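# Find the light check weight and set it on the dish

## Task

Four check weights look alike, but one weighs less than the rest. Use the balance to find it, and set that one lying flat on the red dish. None of the other three may end up on the dish. When the two pans hold equal loads the balance's pointer sits over white. When they differ it leans toward the side with less weight. Apart from the weights and the dish, everything must be left upright, and the balance must stay on the piece of furniture it started on.

## Robot and tools

ROBOTS. There are three identical i2rt Big YAM arms, named arm1, arm2 and arm3. Each has six joints, a two-finger gripper and a wrist camera. The room also has two fixed cameras, room_a and room_b. Each arm's foot (base_link) faces along its own +x. The calibrated foot positions in the scene frame are: arm1 at (-0.017, 1.211, 0.828), turned to face roughly -x; arm2 at (0.095, -0.011, 0.883), facing roughly +x; arm3 at (-0.083, -1.202, 0.816), facing roughly +x. A hand can reach about 1.0 m from the joint1 axis.

FRAME. Every pose uses one scene frame, measured in metres. Its origin is on the floor and +z points up. The point called "hand" lies between the finger pads, about 1 cm behind the tips. The fingers point along the hand's +z axis, and the gripper opens and closes along the hand's y axis. hand_target is where the hand would be at the joint targets now being held.

TOOL move. Each robot gets its own optional object, keyed arm1, arm2 or arm3. A robot left out receives no new command, but it may still be pushing toward an older target. Inside a robot's object:
- joints: absolute targets, by joint name. joint1_rad runs -2.879 to 2.879 (positive turns counter-clockwise seen from above). joint2_rad runs 0 to 3.141 (shoulder). joint3_rad runs 0 to 3.019 (elbow). joint4_rad runs -1.692 to 1.57 (positive tilts the fingers up). joint5_rad runs -1.57 to 1.57 (positive swings the hand to the arm's right). joint6_rad runs -2.094 to 2.094 (hand roll). gripper_m runs 0 to 0.093 and is the absolute fingertip gap in metres. Units are radians, or metres for the gripper.
- target: a single list of 7 numbers [x, y, z, qw, qx, qy, qz]. It is an absolute hand pose in the scene frame, in metres, with a unit quaternion. The hand travels in a straight line from its current hand_target to that pose. Alongside target, joints may contain only gripper_m.
- speed: the top speed of the path in m/s, from 0.002 to 0.5, default 0.25. It is valid only together with target.
- min_time_s: from 0.1 to 8 s, the shortest time each joint motion of that robot may take. It goes beside joints.
- cameras: a list chosen from arm1_cam_wrist, arm2_cam_wrist, arm3_cam_wrist, room_a, room_b and all. [] gives none.
All motions in a single call begin at the same moment. All hand paths in that call finish together, paced by the slowest one. A hand path takes between 0.5 and 10 s, and a whole action lasts at most 15 s. Each control step limits the commanded pose to within 100 mm and 20 degrees of the measured hand. The hand trails its path, may drift off it, and often stops a centimetre or more away from the target. Calling move with no action returns the full state, the images and the scene number.

TOOL wait: seconds, from 0 to 10, plus optional cameras. It commands nothing new.
TOOL zoom_image: camera and region [x0, y0, x1, y1] in image pixels, with the origin at the top left. The region can be at most 504 wide and 504 tall, and must come from that camera's latest image. Images are 672x504.
TOOL finished_scene: scene, which is the current scene number. This cannot be undone. Any calls after it in the same reply run in the next scene.

RESULTS. The "move" line names every robot that got a motion and reports either done or its worst status. joint_status and hand_status explain how each motion ended:
- off_target: the joint stopped short of its target and may still be pushing.
- time_out: the joint could not finish. It is left holding a nearby target and keeps pushing. To relieve it, send the joint its reported position.
- not_followed: the self- or inter-arm collision check held the command back. With target this shows as "pose unreachable". The arm may keep retrying.
on_its_own lists motions you did not command, and "held at" there gives a target, not a reading. Robots in the "as last shown" list were not commanded, and their unchanged lines are repeated. Joint velocities are in rad/s (the gripper in m/s). "within noise" means the arm has stopped. Joint torques include gravity and carry offsets. Joints 3 and 4 wrap at ±28 N m. Images can be a little older than the state.

GRIPPER READINGS. In free air the reading is up to about 3 mm wider than the real gap. With nothing between the fingers, a shut gripper reads 0 to 0.003. When gripping a hard part, the reading can be up to about 5 mm below the part's width. Commanding about 5 mm below the width at first touch gives full force, roughly 50-64 N per pad. To release, command a gap well above the current reading.

HAZARDS. A hard press between two arms fails the scene at once, and that includes one gripper closing on another arm's fingers. The collision check cannot be fully trusted. Arms do not stop when they make contact and can push very hard. Sustained pushing, holding loads or long stretches overheat the motors: a MOTOR HOT line appears at 85 °C, and at 100 °C the arm goes limp for 30-60 s or more. Its keys then read limit_stop_at_motor_heat, and the targets must be sent again. Do not drop parts from height, slam things, or knock anything off the work area or onto the floor. Do not tip the balance or take it off its furniture. Loose objects may occasionally get nudged by outside pushes. The scene keeps running while you think, and the last command stays in force. Camera calibrations can be off by a few mm or degrees, and wrist cameras are less accurate still.

Each tool is called after ">>>" as name(argument=value, ...) on one line, values as JSON.

## Session

>>> move()

Scene clock: 0.00 s.
Joint torques (N m): no reading
Heat: arm1: hottest joint2_rad 37 °C; arm2: hottest joint2_rad 31 °C; arm3: hottest joint2_rad 36 °C.
Joint velocities: within noise
arm1.joint_positions: joint1_rad=+0.463 joint2_rad=+0.615 joint3_rad=+1.490 joint4_rad=-1.383 joint5_rad=+0.276 joint6_rad=+0.395 gripper_m=+0.09396
arm1.joint_status: not commanded
arm1.hand: x=-0.2166 y=+1.1519 z=+1.4100 quat_wxyz=(-0.119, -0.855, +0.016, +0.505) (m; scene frame)
arm1.hand_target: x=-0.2135 y=+1.1537 z=+1.4229 quat_wxyz=(-0.125, -0.847, +0.018, +0.516) (m; scene frame)
arm1.hand_status: not commanded
arm2.joint_positions: joint1_rad=+0.482 joint2_rad=+0.585 joint3_rad=+1.357 joint4_rad=-1.462 joint5_rad=+0.226 joint6_rad=+0.023 gripper_m=+0.09396
arm2.joint_status: not commanded
arm2.hand: x=-0.1095 y=-0.0683 z=+1.3892 quat_wxyz=(-0.010, +0.891, +0.138, -0.433) (m; scene frame)
arm2.hand_target: x=-0.1075 y=-0.0675 z=+1.4001 quat_wxyz=(-0.007, +0.885, +0.136, -0.444) (m; scene frame)
arm2.hand_status: not commanded
arm3.joint_positions: joint1_rad=-0.065 joint2_rad=+0.649 joint3_rad=+1.390 joint4_rad=-1.161 joint5_rad=-0.034 joint6_rad=-0.702 gripper_m=+0.09396
arm3.joint_status: not commanded
arm3.hand: x=-0.3410 y=-1.1470 z=+1.3892 quat_wxyz=(-0.236, +0.811, +0.203, -0.495) (m; scene frame)
arm3.hand_target: x=-0.3379 y=-1.1478 z=+1.4005 quat_wxyz=(-0.241, +0.804, +0.201, -0.504) (m; scene frame)
arm3.hand_status: not commanded
pictures: arm1_cam_wrist, arm2_cam_wrist, arm3_cam_wrist, room_a, room_b

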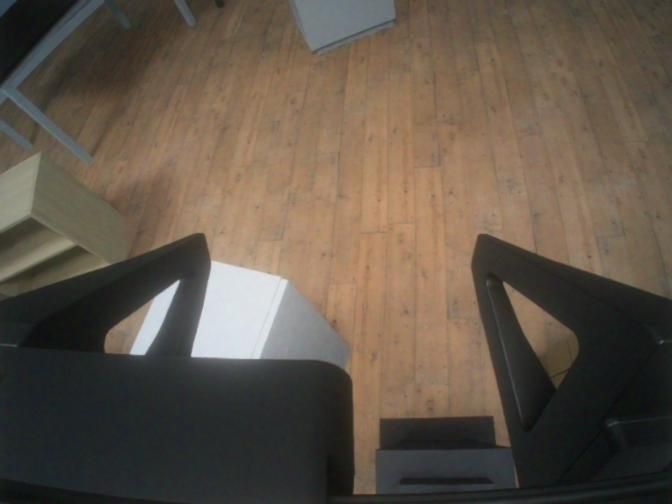

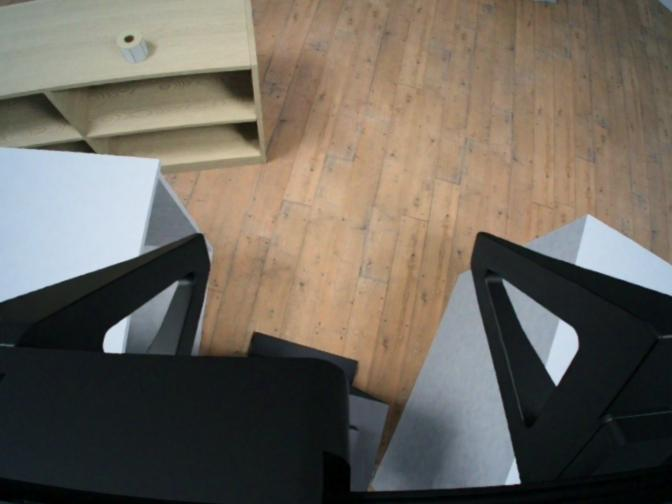

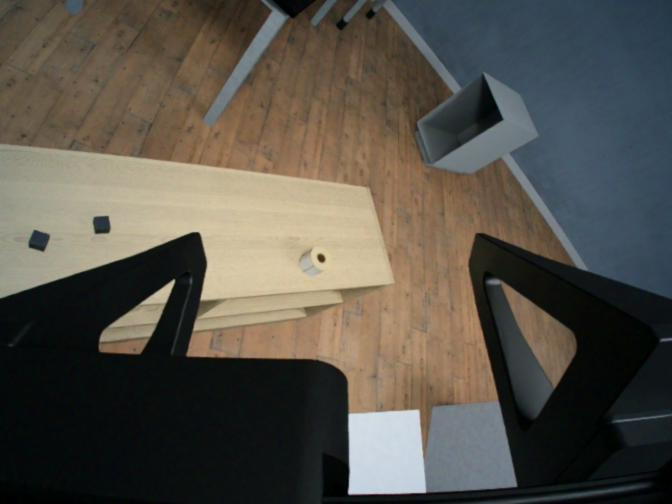

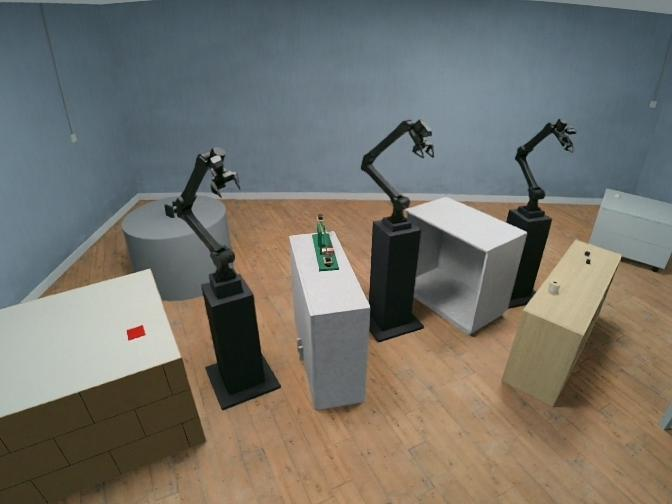

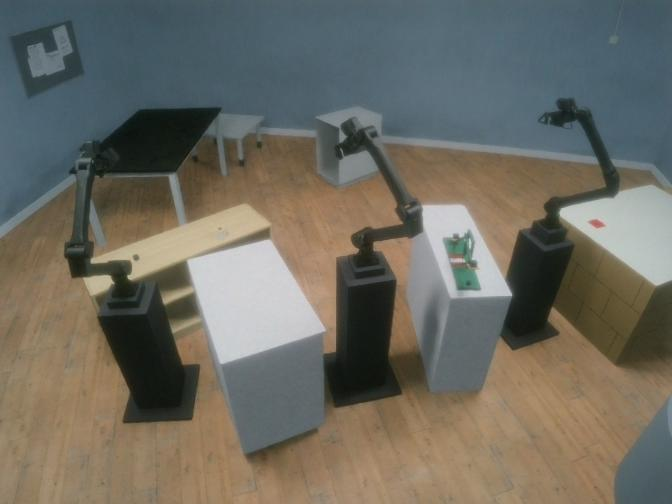

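>>> zoom_image(camera="room_a", region=[270, 190, 390, 280])

>>> zoom_image(camera="room_b", region=[410, 200, 530, 320])

>>> zoom_image(camera="room_a", region=[500, 220, 650, 340])

>>> zoom_image(camera="room_b", region=[70, 190, 290, 350])

>>> zoom_image(camera="room_a", region=[0, 260, 240, 440])

>>> zoom_image(camera="arm3_cam_wrist", region=[0, 140, 200, 290])

Scaled by 4.200 from the camera's 672x504 image, which has a finer 960x720 frame.

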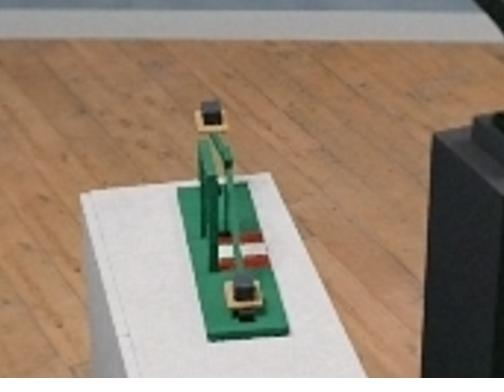

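Scaled by 4.200 from the camera's 672x504 image, which has a finer 960x720 frame.

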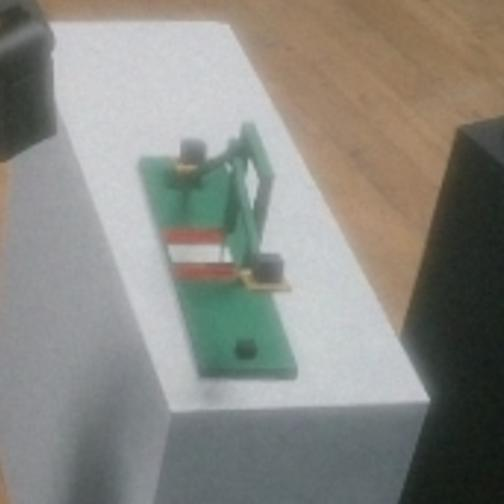

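Scaled by 3.360 from the camera's 672x504 image, which has a finer 960x720 frame.

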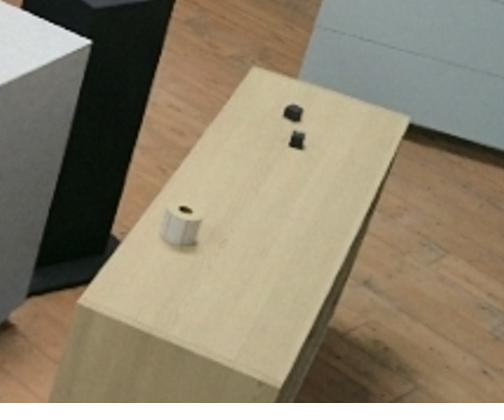

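Scaled by 2.291 from the camera's 672x504 image, which has a finer 960x720 frame.

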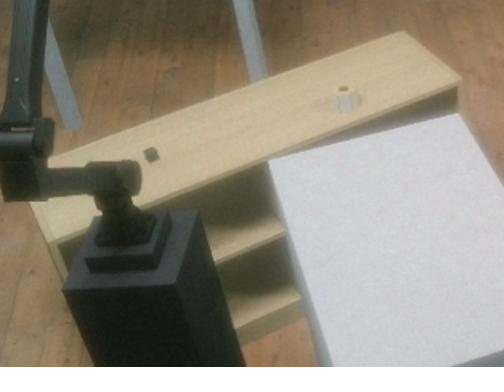

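Scaled by 2.100 from the camera's 672x504 image, which has a finer 960x720 frame.

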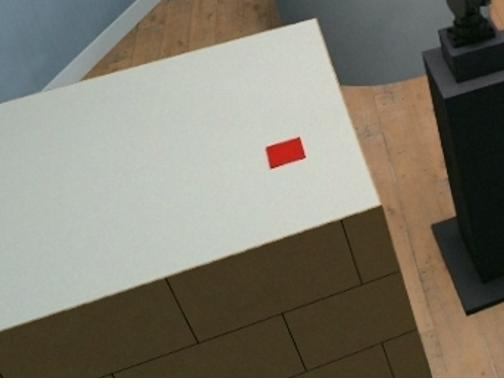

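Scaled by 2.520 from the camera's 672x504 image, which has a finer 960x720 frame.

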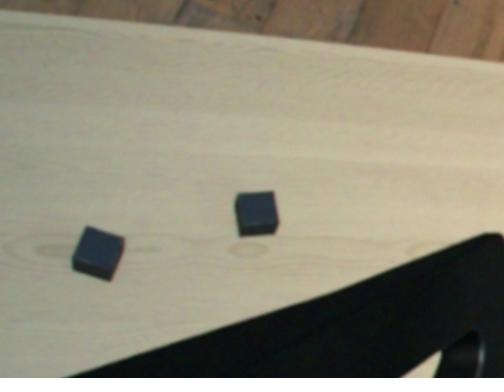

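>>> move(arm1={"joints": {"joint1_rad": 1.75, "joint4_rad": -1.6, "joint5_rad": 0, "joint6_rad": 0}}, cameras=["arm1_cam_wrist", "room_a", "room_b"])

Scene clock: 4.80 s.
Joint torques (N m): arm1=[1.08 3.08 10.04 1.55 -0.01 -0.24] | arm2=[1.38 2.08 10.99 1.96 0.09 0.11] | arm3=[-1.08 0.44 8.8 2.09 -0.01 0.02]
Heat: arm1: hottest joint2_rad 37 °C; arm2: hottest joint2_rad 31 °C; arm3: hottest joint2_rad 36 °C.
move: arm1 done
Joint velocities: within noise
arm1.joint_positions: joint1_rad=+1.736 joint2_rad=+0.615 joint3_rad=+1.490 joint4_rad=-1.594 joint5_rad=+0.002 joint6_rad=+0.014 gripper_m=+0.09397
arm1.joint_status: all done
arm1.hand: x=+0.0271 y=+1.0352 z=+1.3632 quat_wxyz=(-0.324, -0.571, -0.709, +0.259) (m; scene frame)
arm1.hand_target: x=+0.0290 y=+1.0398 z=+1.3729 quat_wxyz=(-0.331, -0.558, -0.714, +0.264) (m; scene frame)
arm1.hand_status: not commanded
arm2, arm3: as last shown
arm3.hand_target: x=-0.3379 y=-1.1478 z=+1.4005 quat_wxyz=(-0.241, +0.805, +0.201, -0.504) (m; scene frame)
pictures: arm1_cam_wrist, room_a, room_b
camera_calibration:
arm1_cam_wrist: T_world_to_cam=[[-0.977006, -0.213205, 0.00153526, 0.245028], [-0.208495, 0.953866, -0.216033, -0.684283], [0.044595, -0.211386, -0.976385, 1.67616], [0, 0, 0, 1]] pos_world=[0.0219759, 1.05927, 1.48837]

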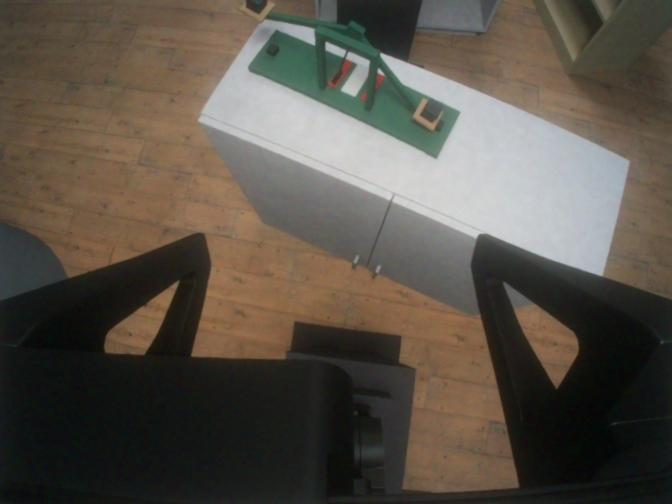

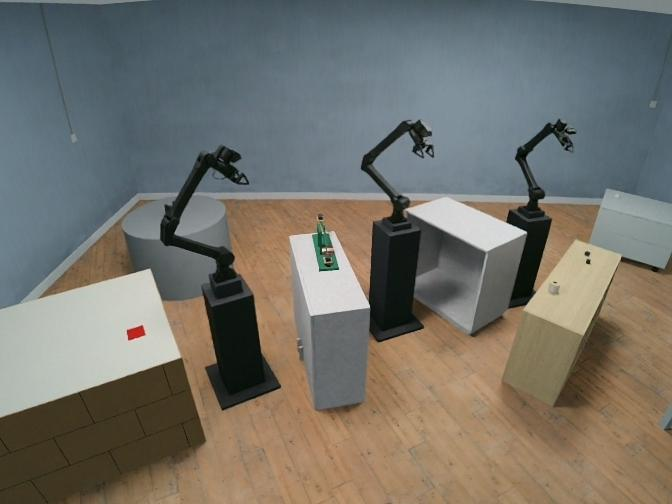

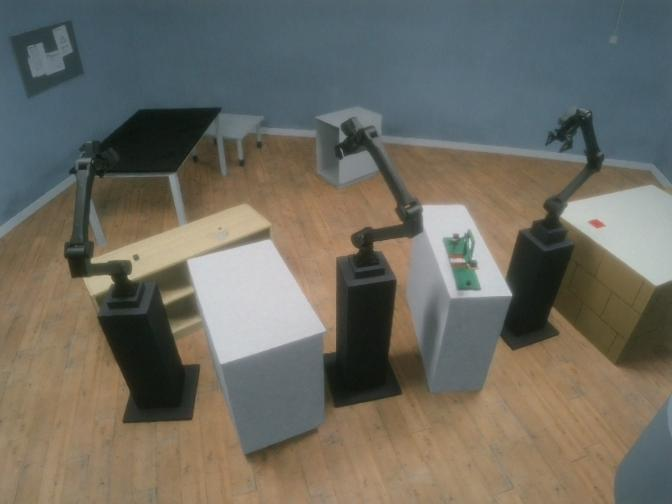

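>>> zoom_image(camera="arm1_cam_wrist", region=[220, 0, 480, 170])

Scaled by 1.938 from the camera's 672x504 image, which has a finer 960x720 frame.

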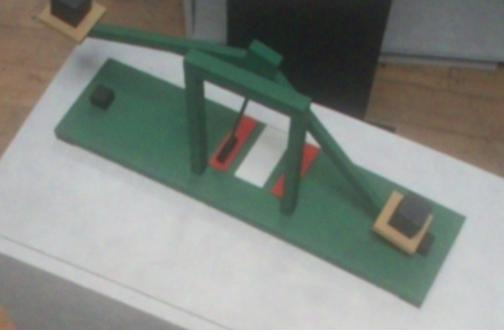

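>>> move(arm1={"target": [0.30, 0.59, 1.09, 0.1982, 0.6209, 0.7399, -0.1664], "speed": 0.3}, cameras=["arm1_cam_wrist", "room_a", "room_b"])

Scene clock: 9.67 s.
Joint torques (N m): arm1=[0.62 -14.21 15.54 0.77 0.09 0.02] | arm2=[1.79 2.2 10.99 1.92 0.07 0.12] | arm3=[-1.08 0.5 8.77 2.07 0 0.01]
Heat: arm1: hottest joint2_rad 37 °C; arm2: hottest joint2_rad 31 °C; arm3: hottest joint2_rad 36 °C.
move: arm1 off_target
Joint velocities: within noise
arm1.joint_positions: joint1_rad=+2.005 joint2_rad=+1.857 joint3_rad=+1.813 joint4_rad=-1.074 joint5_rad=+0.159 joint6_rad=+0.281 gripper_m=+0.09397
arm1.joint_status: not commanded
arm1.hand: x=+0.2847 y=+0.5983 z=+1.0660 quat_wxyz=(-0.176, -0.622, -0.745, +0.162) (m; scene frame)
arm1.hand_target: x=+0.2992 y=+0.5913 z=+1.0899 quat_wxyz=(-0.199, -0.621, -0.740, +0.166) (m; scene frame)
arm1.hand_status: off_target (0.030 m and 2.7 deg from the pose sent, 0.589 m and 19.2 deg at the start)
arm2, arm3: as last shown
pictures: arm1_cam_wrist, room_a, room_b
camera_calibration:
arm1_cam_wrist: T_world_to_cam=[[-0.98447, -0.173665, 0.0256612, 0.35681], [-0.167685, 0.973525, 0.155344, -0.697264], [-0.0519596, 0.148628, -0.987527, 1.1062], [0, 0, 0, 1]] pos_world=[0.291826, 0.576358, 1.19156]

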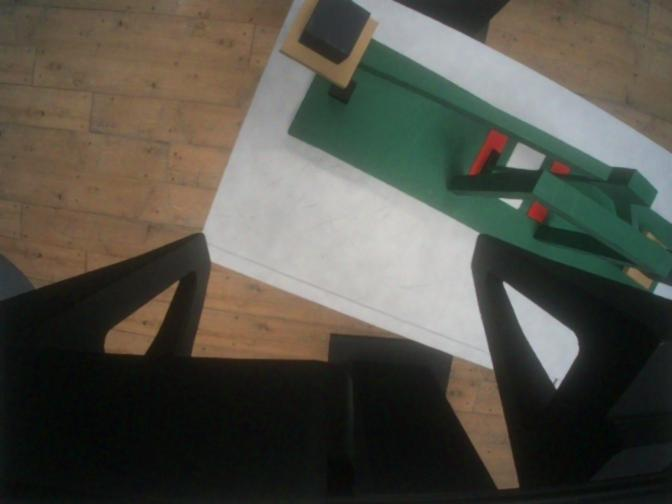

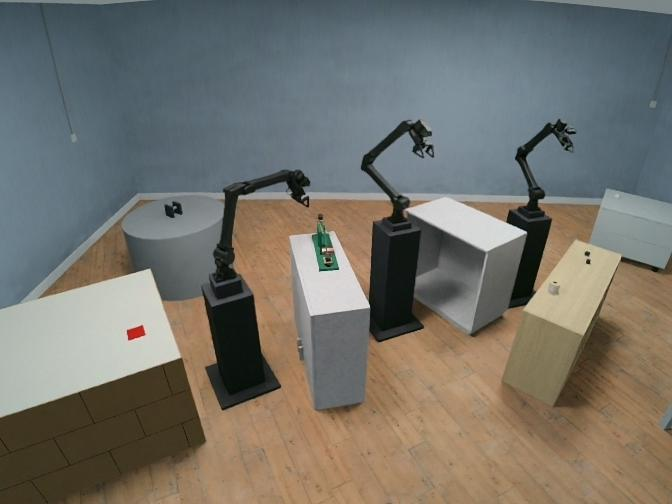

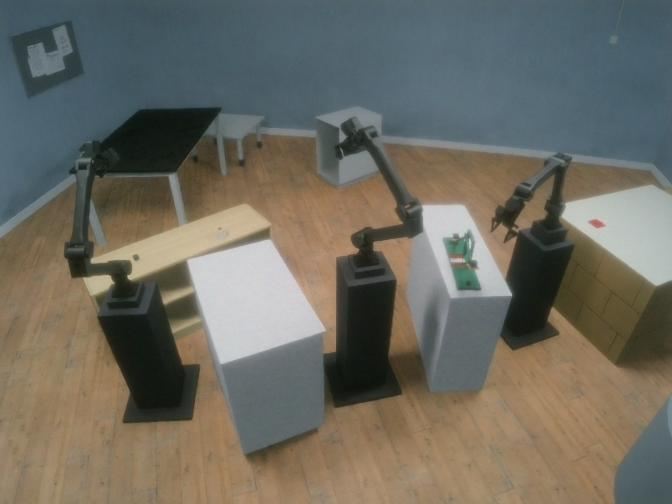

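>>> zoom_image(camera="arm1_cam_wrist", region=[260, 0, 480, 165])

Scaled by 2.291 from the camera's 672x504 image, which has a finer 960x720 frame.

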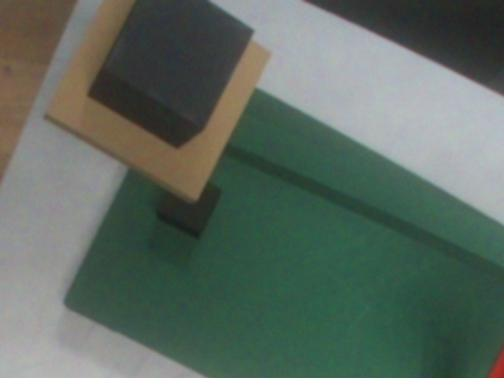

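>>> move(arm1={"target": [0.318, 0.515, 1.04, 0.2391, 0.7955, 0.5377, -0.1447], "speed": 0.15}, cameras=["arm1_cam_wrist", "room_a", "room_b"])

>>> zoom_image(camera="room_a", region=[250, 160, 370, 280])

>>> zoom_image(camera="room_b", region=[410, 180, 530, 300])

>>> zoom_image(camera="arm1_cam_wrist", region=[200, 0, 500, 250])

Scene clock: 14.83 s.
Joint torques (N m): arm1=[-0.44 -15.97 15.77 1.17 0.31 0.01] | arm2=[1.55 2.14 11.03 1.95 0.08 0.12] | arm3=[-1.2 0.38 8.84 2.07 -0.01 0.01]
Heat: arm1: hottest joint3_rad 39 °C; arm2: hottest joint3_rad 32 °C; arm3: hottest joint2_rad 36 °C.
move: arm1 off_target
Joint velocities: within noise
arm1.joint_positions: joint1_rad=+2.005 joint2_rad=+2.069 joint3_rad=+2.012 joint4_rad=-1.041 joint5_rad=+0.223 joint6_rad=+0.806 gripper_m=+0.09397
arm1.joint_status: not commanded
arm1.hand: x=+0.3088 y=+0.5294 z=+1.0218 quat_wxyz=(-0.217, -0.795, -0.548, +0.143) (m; scene frame)
arm1.hand_target: x=+0.3172 y=+0.5163 z=+1.0403 quat_wxyz=(-0.240, -0.795, -0.538, +0.145) (m; scene frame)
arm1.hand_status: off_target (0.025 m and 2.8 deg from the pose sent, 0.093 m and 32.0 deg at the start)
arm2, arm3: as last shown
pictures: arm1_cam_wrist, room_a, room_b
camera_calibration:
arm1_cam_wrist: T_world_to_cam=[[-0.93452, 0.304129, -0.184873, 0.316479], [0.280896, 0.949229, 0.141639, -0.731077], [0.218563, 0.0804343, -0.972502, 1.01121], [0, 0, 0, 1]] pos_world=[0.280101, 0.516374, 1.14546]

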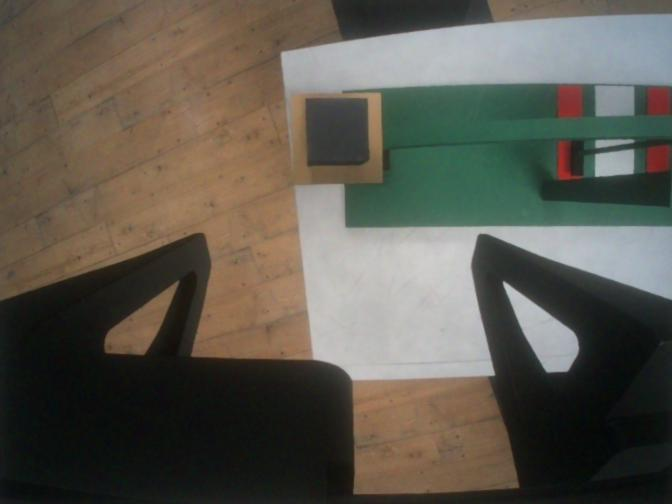

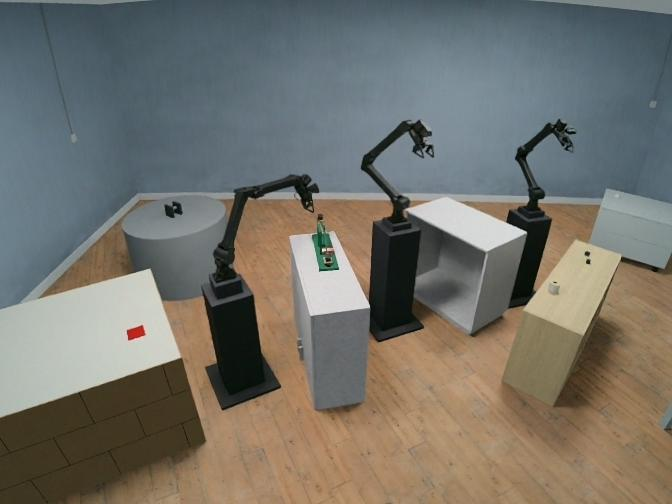

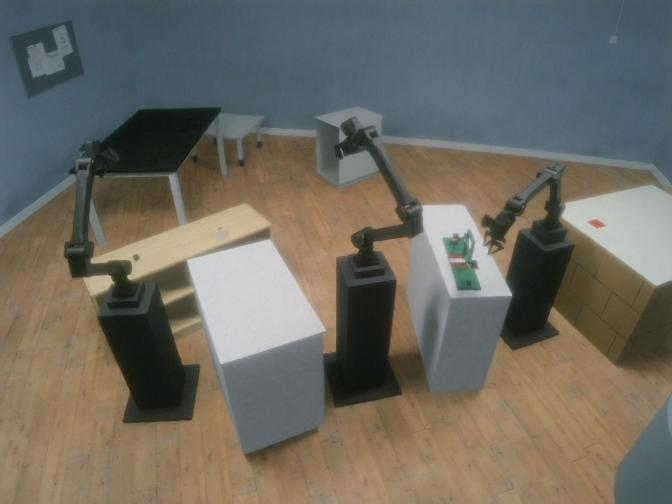

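Scaled by 4.200 from the camera's 672x504 image, which has a finer 960x720 frame.

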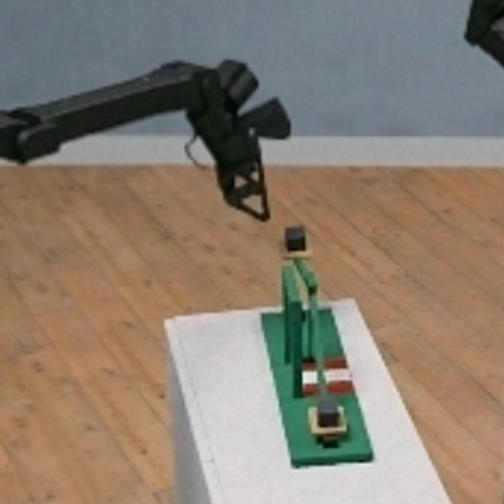

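Scaled by 4.200 from the camera's 672x504 image, which has a finer 960x720 frame.

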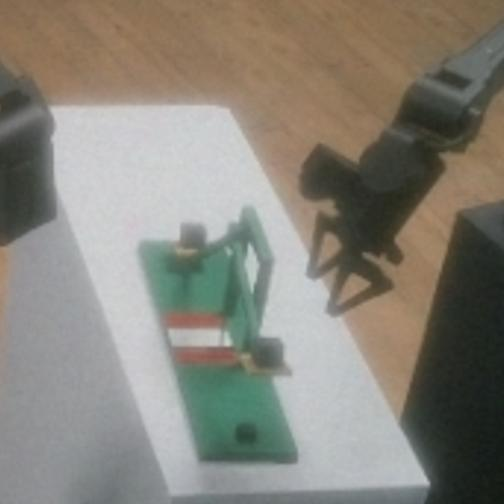

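Scaled by 1.680 from the camera's 672x504 image, which has a finer 960x720 frame.

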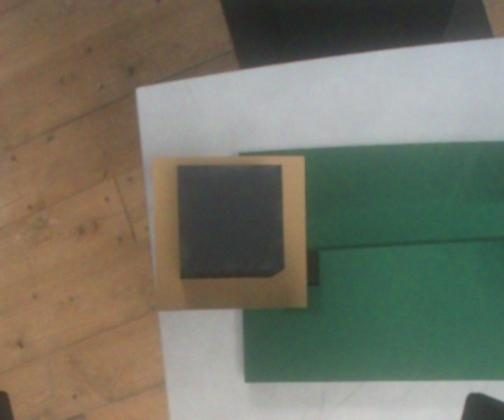

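>>> move(arm1={"target": [0.319, 0.481, 0.979, 0.2391, 0.7955, 0.5377, -0.1447], "speed": 0.1}, cameras=["arm1_cam_wrist", "room_a", "room_b"])

>>> zoom_image(camera="room_a", region=[270, 170, 370, 270])

>>> zoom_image(camera="room_b", region=[430, 200, 530, 300])

>>> zoom_image(camera="arm1_cam_wrist", region=[180, 50, 500, 330])

Scene clock: 17.70 s.
Joint torques (N m): arm1=[-1.03 -17.67 15.5 1.69 0.14 -0.18] | arm2=[1.38 2.26 10.97 1.91 0.09 0.11] | arm3=[-1.08 0.44 8.77 2.06 -0.01 0.01]
Heat: arm1: hottest joint3_rad 41 °C; arm2: hottest joint3_rad 32 °C; arm3: hottest joint2_rad 36 °C.
move: arm1 off_target
Joint velocities: within noise
arm1.joint_positions: joint1_rad=+2.000 joint2_rad=+2.185 joint3_rad=+2.041 joint4_rad=-0.966 joint5_rad=+0.220 joint6_rad=+0.806 gripper_m=+0.09397
arm1.joint_status: not commanded
arm1.hand: x=+0.3184 y=+0.5038 z=+0.9572 quat_wxyz=(-0.211, -0.797, -0.548, +0.141) (m; scene frame)
arm1.hand_target: x=+0.3180 y=+0.4829 z=+0.9796 quat_wxyz=(-0.239, -0.795, -0.538, +0.145) (m; scene frame)
arm1.hand_status: off_target (0.032 m and 3.5 deg from the pose sent, 0.065 m and 2.9 deg at the start)
arm2, arm3: as last shown
pictures: arm1_cam_wrist, room_a, room_b
camera_calibration:
arm1_cam_wrist: T_world_to_cam=[[-0.933871, 0.309923, -0.178415, 0.311922], [0.284845, 0.946306, 0.152864, -0.710768], [0.216212, 0.0919347, -0.972008, 0.942834], [0, 0, 0, 1]] pos_world=[0.289902, 0.489254, 1.08075]

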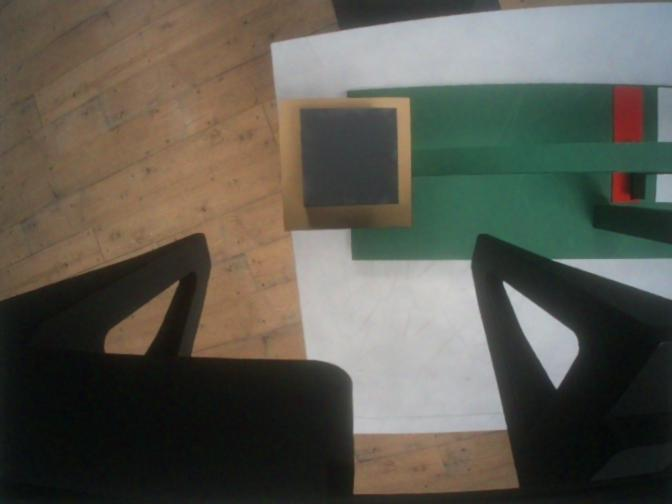

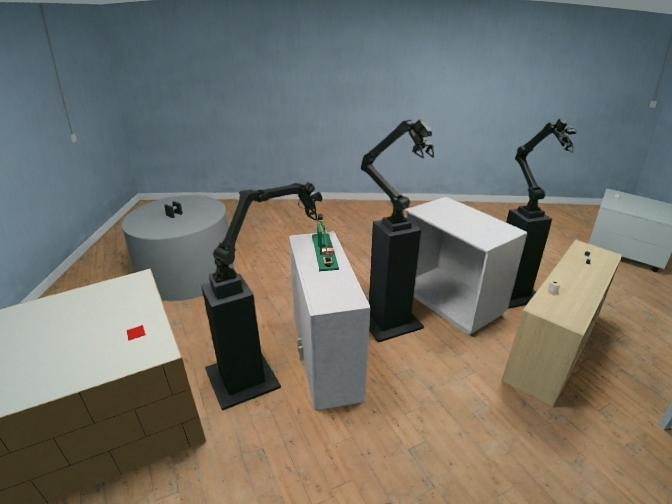

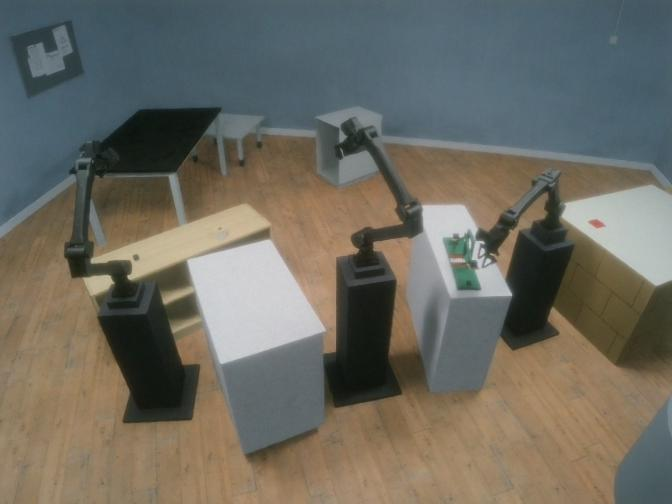

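Scaled by 5.040 from the camera's 672x504 image, which has a finer 960x720 frame.

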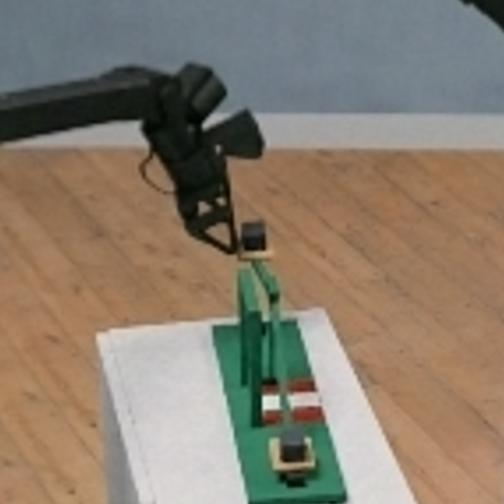

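Scaled by 5.040 from the camera's 672x504 image, which has a finer 960x720 frame.

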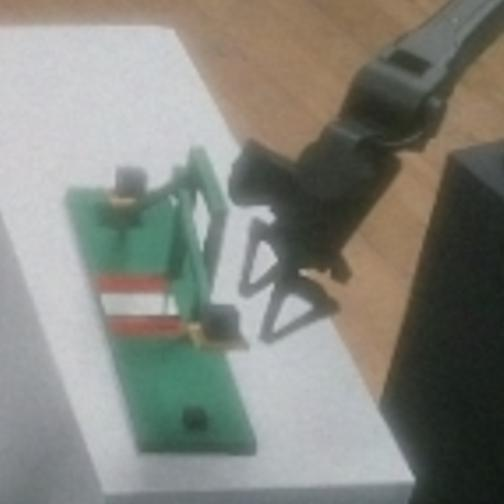

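Scaled by 1.575 from the camera's 672x504 image, which has a finer 960x720 frame.

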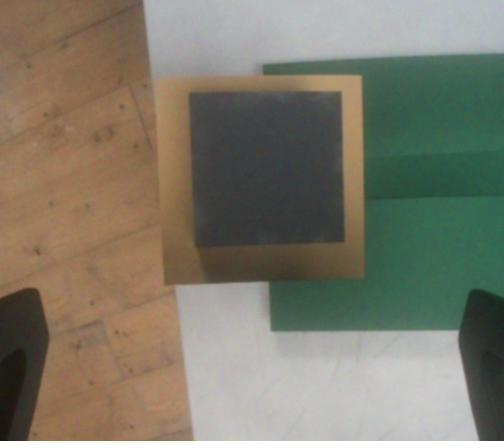

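>>> move(arm1={"target": [0.305, 0.449, 0.984, 0.2391, 0.7955, 0.5377, -0.1447], "speed": 0.08}, cameras=["arm1_cam_wrist", "room_a", "room_b"])

>>> zoom_image(camera="room_a", region=[270, 170, 370, 270])

>>> zoom_image(camera="room_b", region=[430, 200, 530, 300])

>>> zoom_image(camera="arm1_cam_wrist", region=[180, 50, 500, 330])

Scene clock: 19.97 s.
Joint torques (N m): arm1=[-0.97 -17.73 15.91 1.01 0.13 -0.27] | arm2=[1.38 2.14 10.89 1.94 0.06 0.1] | arm3=[-1.14 0.38 8.81 2.07 -0.01 0.01]
Heat: arm1: hottest joint3_rad 42 °C; arm2: hottest joint3_rad 33 °C; arm3: hottest joint2_rad 36 °C.
move: arm1 off_target
Joint velocities: within noise
arm1.joint_positions: joint1_rad=+1.956 joint2_rad=+2.263 joint3_rad=+2.196 joint4_rad=-1.010 joint5_rad=+0.201 joint6_rad=+0.784 gripper_m=+0.09397
arm1.joint_status: not commanded
arm1.hand: x=+0.3032 y=+0.4637 z=+0.9671 quat_wxyz=(-0.223, -0.800, -0.538, +0.141) (m; scene frame)
arm1.hand_target: x=+0.3045 y=+0.4502 z=+0.9844 quat_wxyz=(-0.240, -0.795, -0.537, +0.145) (m; scene frame)
arm1.hand_status: off_target (0.023 m and 2.0 deg from the pose sent, 0.062 m and 3.5 deg at the start)
arm2, arm3: as last shown
pictures: arm1_cam_wrist, room_a, room_b
camera_calibration:
arm1_cam_wrist: T_world_to_cam=[[-0.925441, 0.320389, -0.202263, 0.327613], [0.296869, 0.944843, 0.138346, -0.658929], [0.235431, 0.0679855, -0.96951, 0.962271], [0, 0, 0, 1]] pos_world=[0.272254, 0.4522, 1.09036]

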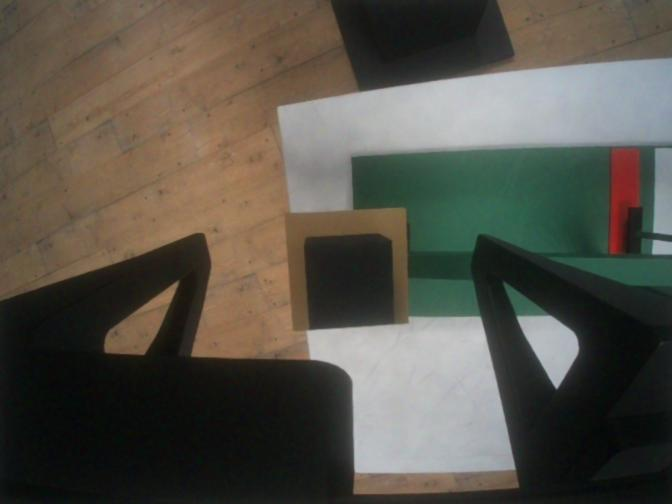

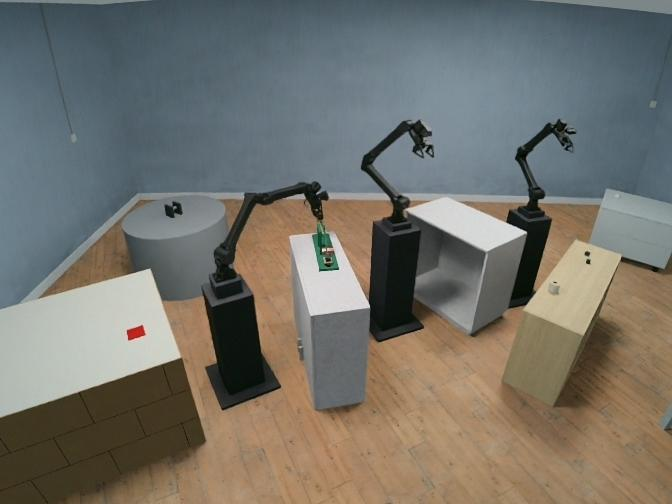

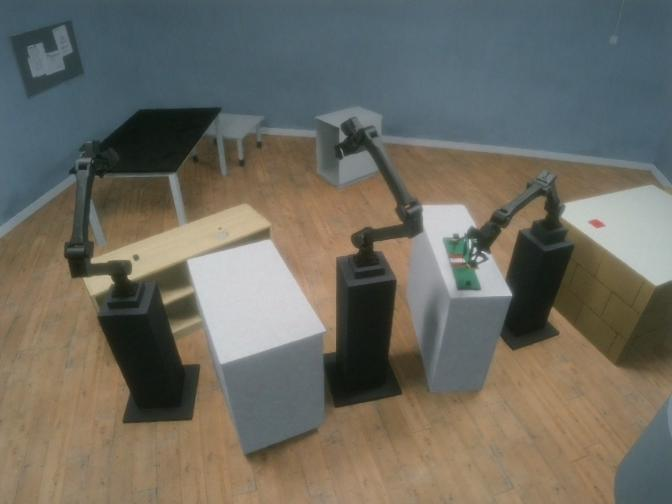

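Scaled by 5.040 from the camera's 672x504 image, which has a finer 960x720 frame.

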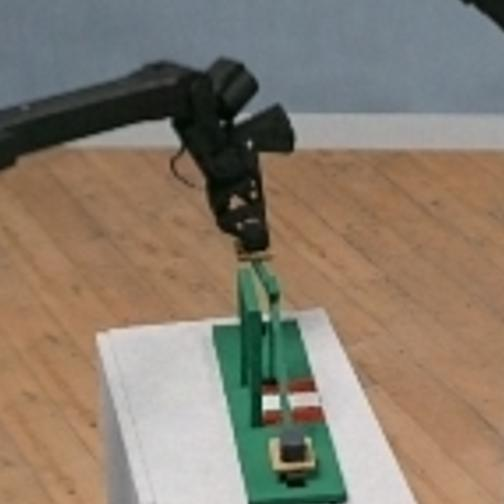

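Scaled by 5.040 from the camera's 672x504 image, which has a finer 960x720 frame.

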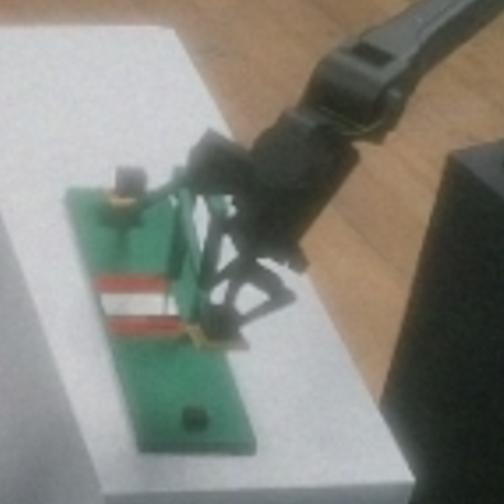

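Scaled by 1.575 from the camera's 672x504 image, which has a finer 960x720 frame.

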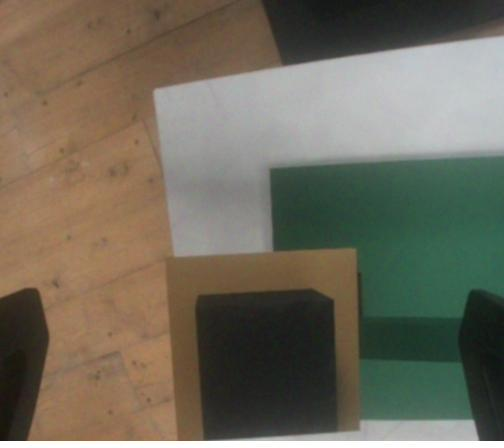

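>>> move(arm1={"target": [0.307, 0.463, 0.979, 0.2391, 0.7955, 0.5377, -0.1447], "speed": 0.08}, cameras=["arm1_cam_wrist", "room_a", "room_b"])

>>> zoom_image(camera="room_a", region=[290, 190, 350, 250])

>>> zoom_image(camera="room_b", region=[450, 230, 510, 290])

>>> zoom_image(camera="arm1_cam_wrist", region=[180, 150, 500, 400])

Scene clock: 21.53 s.
Joint torques (N m): arm1=[-0.26 -20.13 11.51 1.78 0.32 -0.15] | arm2=[1.61 2.2 10.99 1.92 0.08 0.1] | arm3=[-1.08 0.44 8.79 2.09 0 0.01]
Heat: arm1: hottest joint3_rad 42 °C; arm2: hottest joint3_rad 33 °C; arm3: hottest joint2_rad 36 °C.
move: arm1 off_target
Joint velocities: within noise
arm1.joint_positions: joint1_rad=+1.956 joint2_rad=+2.263 joint3_rad=+2.167 joint4_rad=-0.994 joint5_rad=+0.201 joint6_rad=+0.784 gripper_m=+0.09397
arm1.joint_status: not commanded
arm1.hand: x=+0.3015 y=+0.4668 z=+0.9549 quat_wxyz=(-0.217, -0.801, -0.540, +0.140) (m; scene frame)
arm1.hand_target: x=+0.3068 y=+0.4635 z=+0.9792 quat_wxyz=(-0.239, -0.796, -0.538, +0.145) (m; scene frame)
arm1.hand_status: off_target (0.025 m and 2.7 deg from the pose sent, 0.013 m and 2.0 deg at the start)
arm2, arm3: as last shown
pictures: arm1_cam_wrist, room_a, room_b
camera_calibration:
arm1_cam_wrist: T_world_to_cam=[[-0.92645, 0.322805, -0.193614, 0.313528], [0.297953, 0.943214, 0.14687, -0.667388], [0.23003, 0.0783802, -0.970022, 0.947943], [0, 0, 0, 1]] pos_world=[0.271263, 0.453982, 1.07825]

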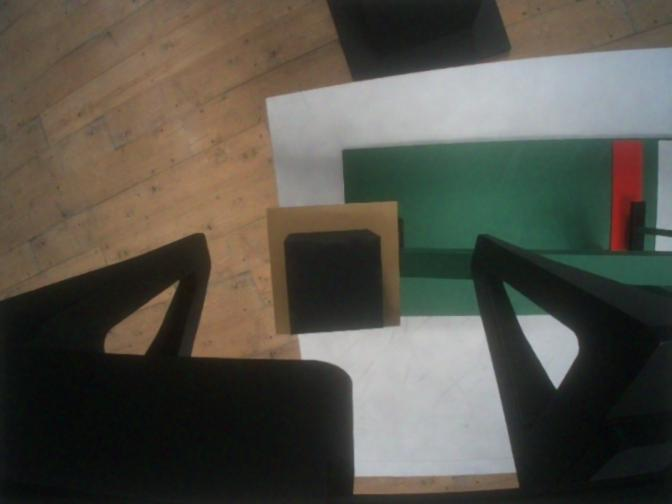

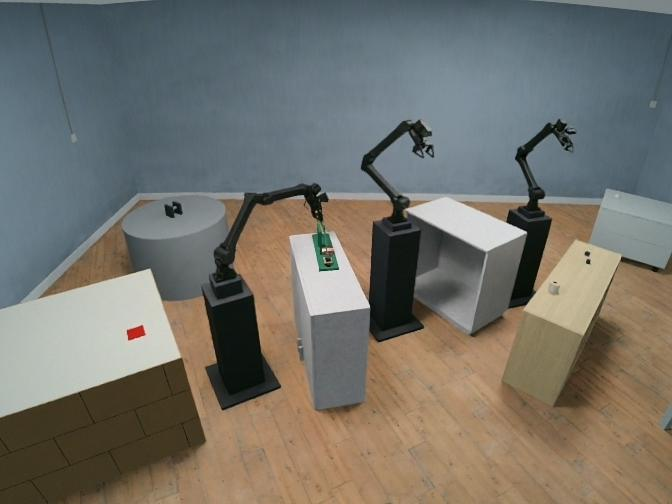

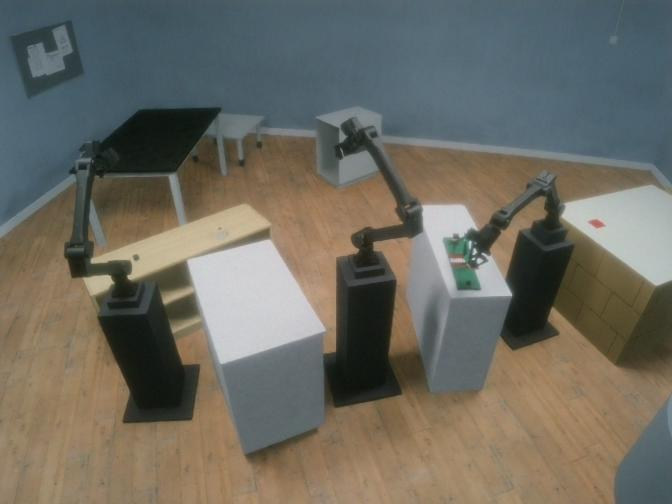

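Scaled by 8.400 from the camera's 672x504 image, which has a finer 960x720 frame.

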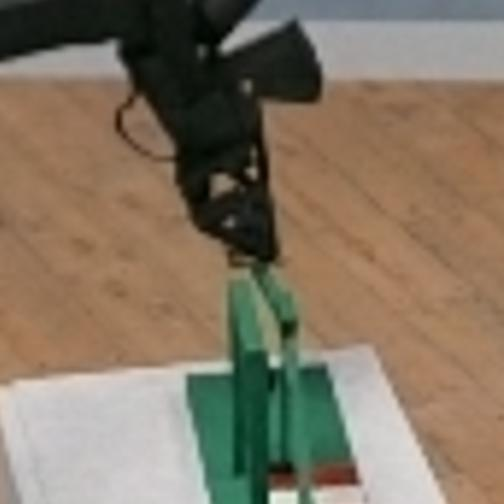

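Scaled by 8.400 from the camera's 672x504 image, which has a finer 960x720 frame.

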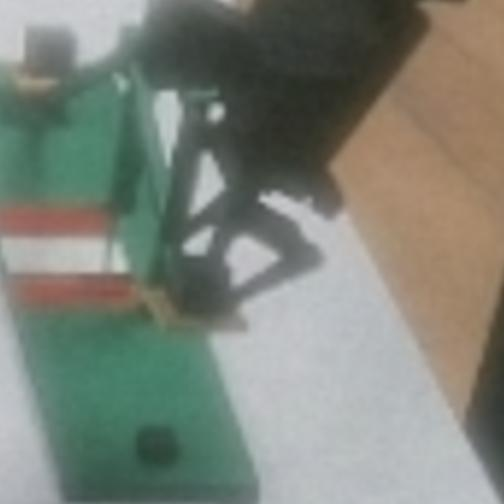

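Scaled by 1.575 from the camera's 672x504 image, which has a finer 960x720 frame.

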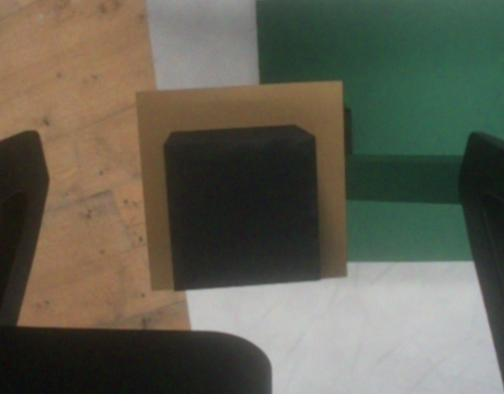

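>>> move(arm1={"target": [0.309, 0.4655, 0.984, 0.2391, 0.7955, 0.5377, -0.1447], "speed": 0.08}, cameras=["arm1_cam_wrist"])

>>> zoom_image(camera="arm1_cam_wrist", region=[180, 150, 500, 400])

Scene clock: 22.87 s.
Joint torques (N m): arm1=[0.03 -21.07 11.48 1.39 0.32 -0.12] | arm2=[1.38 2.08 10.97 1.91 0.08 0.11] | arm3=[-1.14 0.44 8.8 2.04 -0.01 0.02]
Heat: arm1: hottest joint3_rad 42 °C; arm2: hottest joint3_rad 33 °C; arm3: hottest joint2_rad 36 °C.
move: arm1 off_target
Joint velocities: within noise
arm1.joint_positions: joint1_rad=+1.956 joint2_rad=+2.263 joint3_rad=+2.167 joint4_rad=-0.994 joint5_rad=+0.202 joint6_rad=+0.784 gripper_m=+0.09397
arm1.joint_status: not commanded
arm1.hand: x=+0.3012 y=+0.4668 z=+0.9550 quat_wxyz=(-0.217, -0.801, -0.539, +0.141) (m; scene frame)
arm1.hand_target: x=+0.3088 y=+0.4660 z=+0.9840 quat_wxyz=(-0.239, -0.796, -0.538, +0.145) (m; scene frame)
arm1.hand_status: off_target (0.030 m and 2.7 deg from the pose sent, 0.030 m and 2.7 deg at the start)
arm2, arm3: as last shown
pictures: arm1_cam_wrist
camera_calibration:
arm1_cam_wrist: T_world_to_cam=[[-0.926434, 0.323402, -0.192694, 0.312188], [0.29884, 0.943068, 0.146009, -0.66662], [0.228943, 0.0776827, -0.970335, 0.949013], [0, 0, 0, 1]] pos_world=[0.271164, 0.453983, 1.07835]

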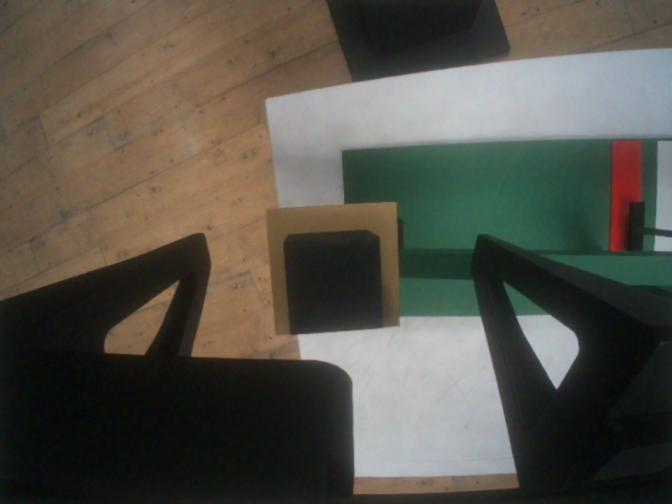

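Scaled by 1.575 from the camera's 672x504 image, which has a finer 960x720 frame.

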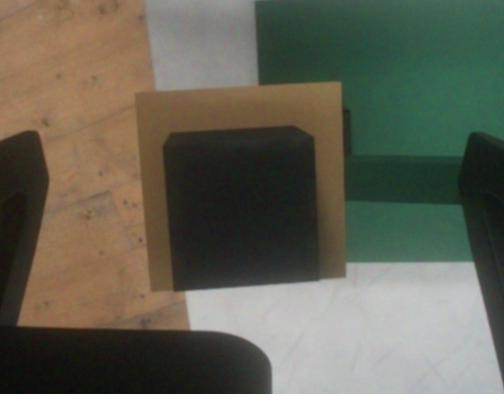

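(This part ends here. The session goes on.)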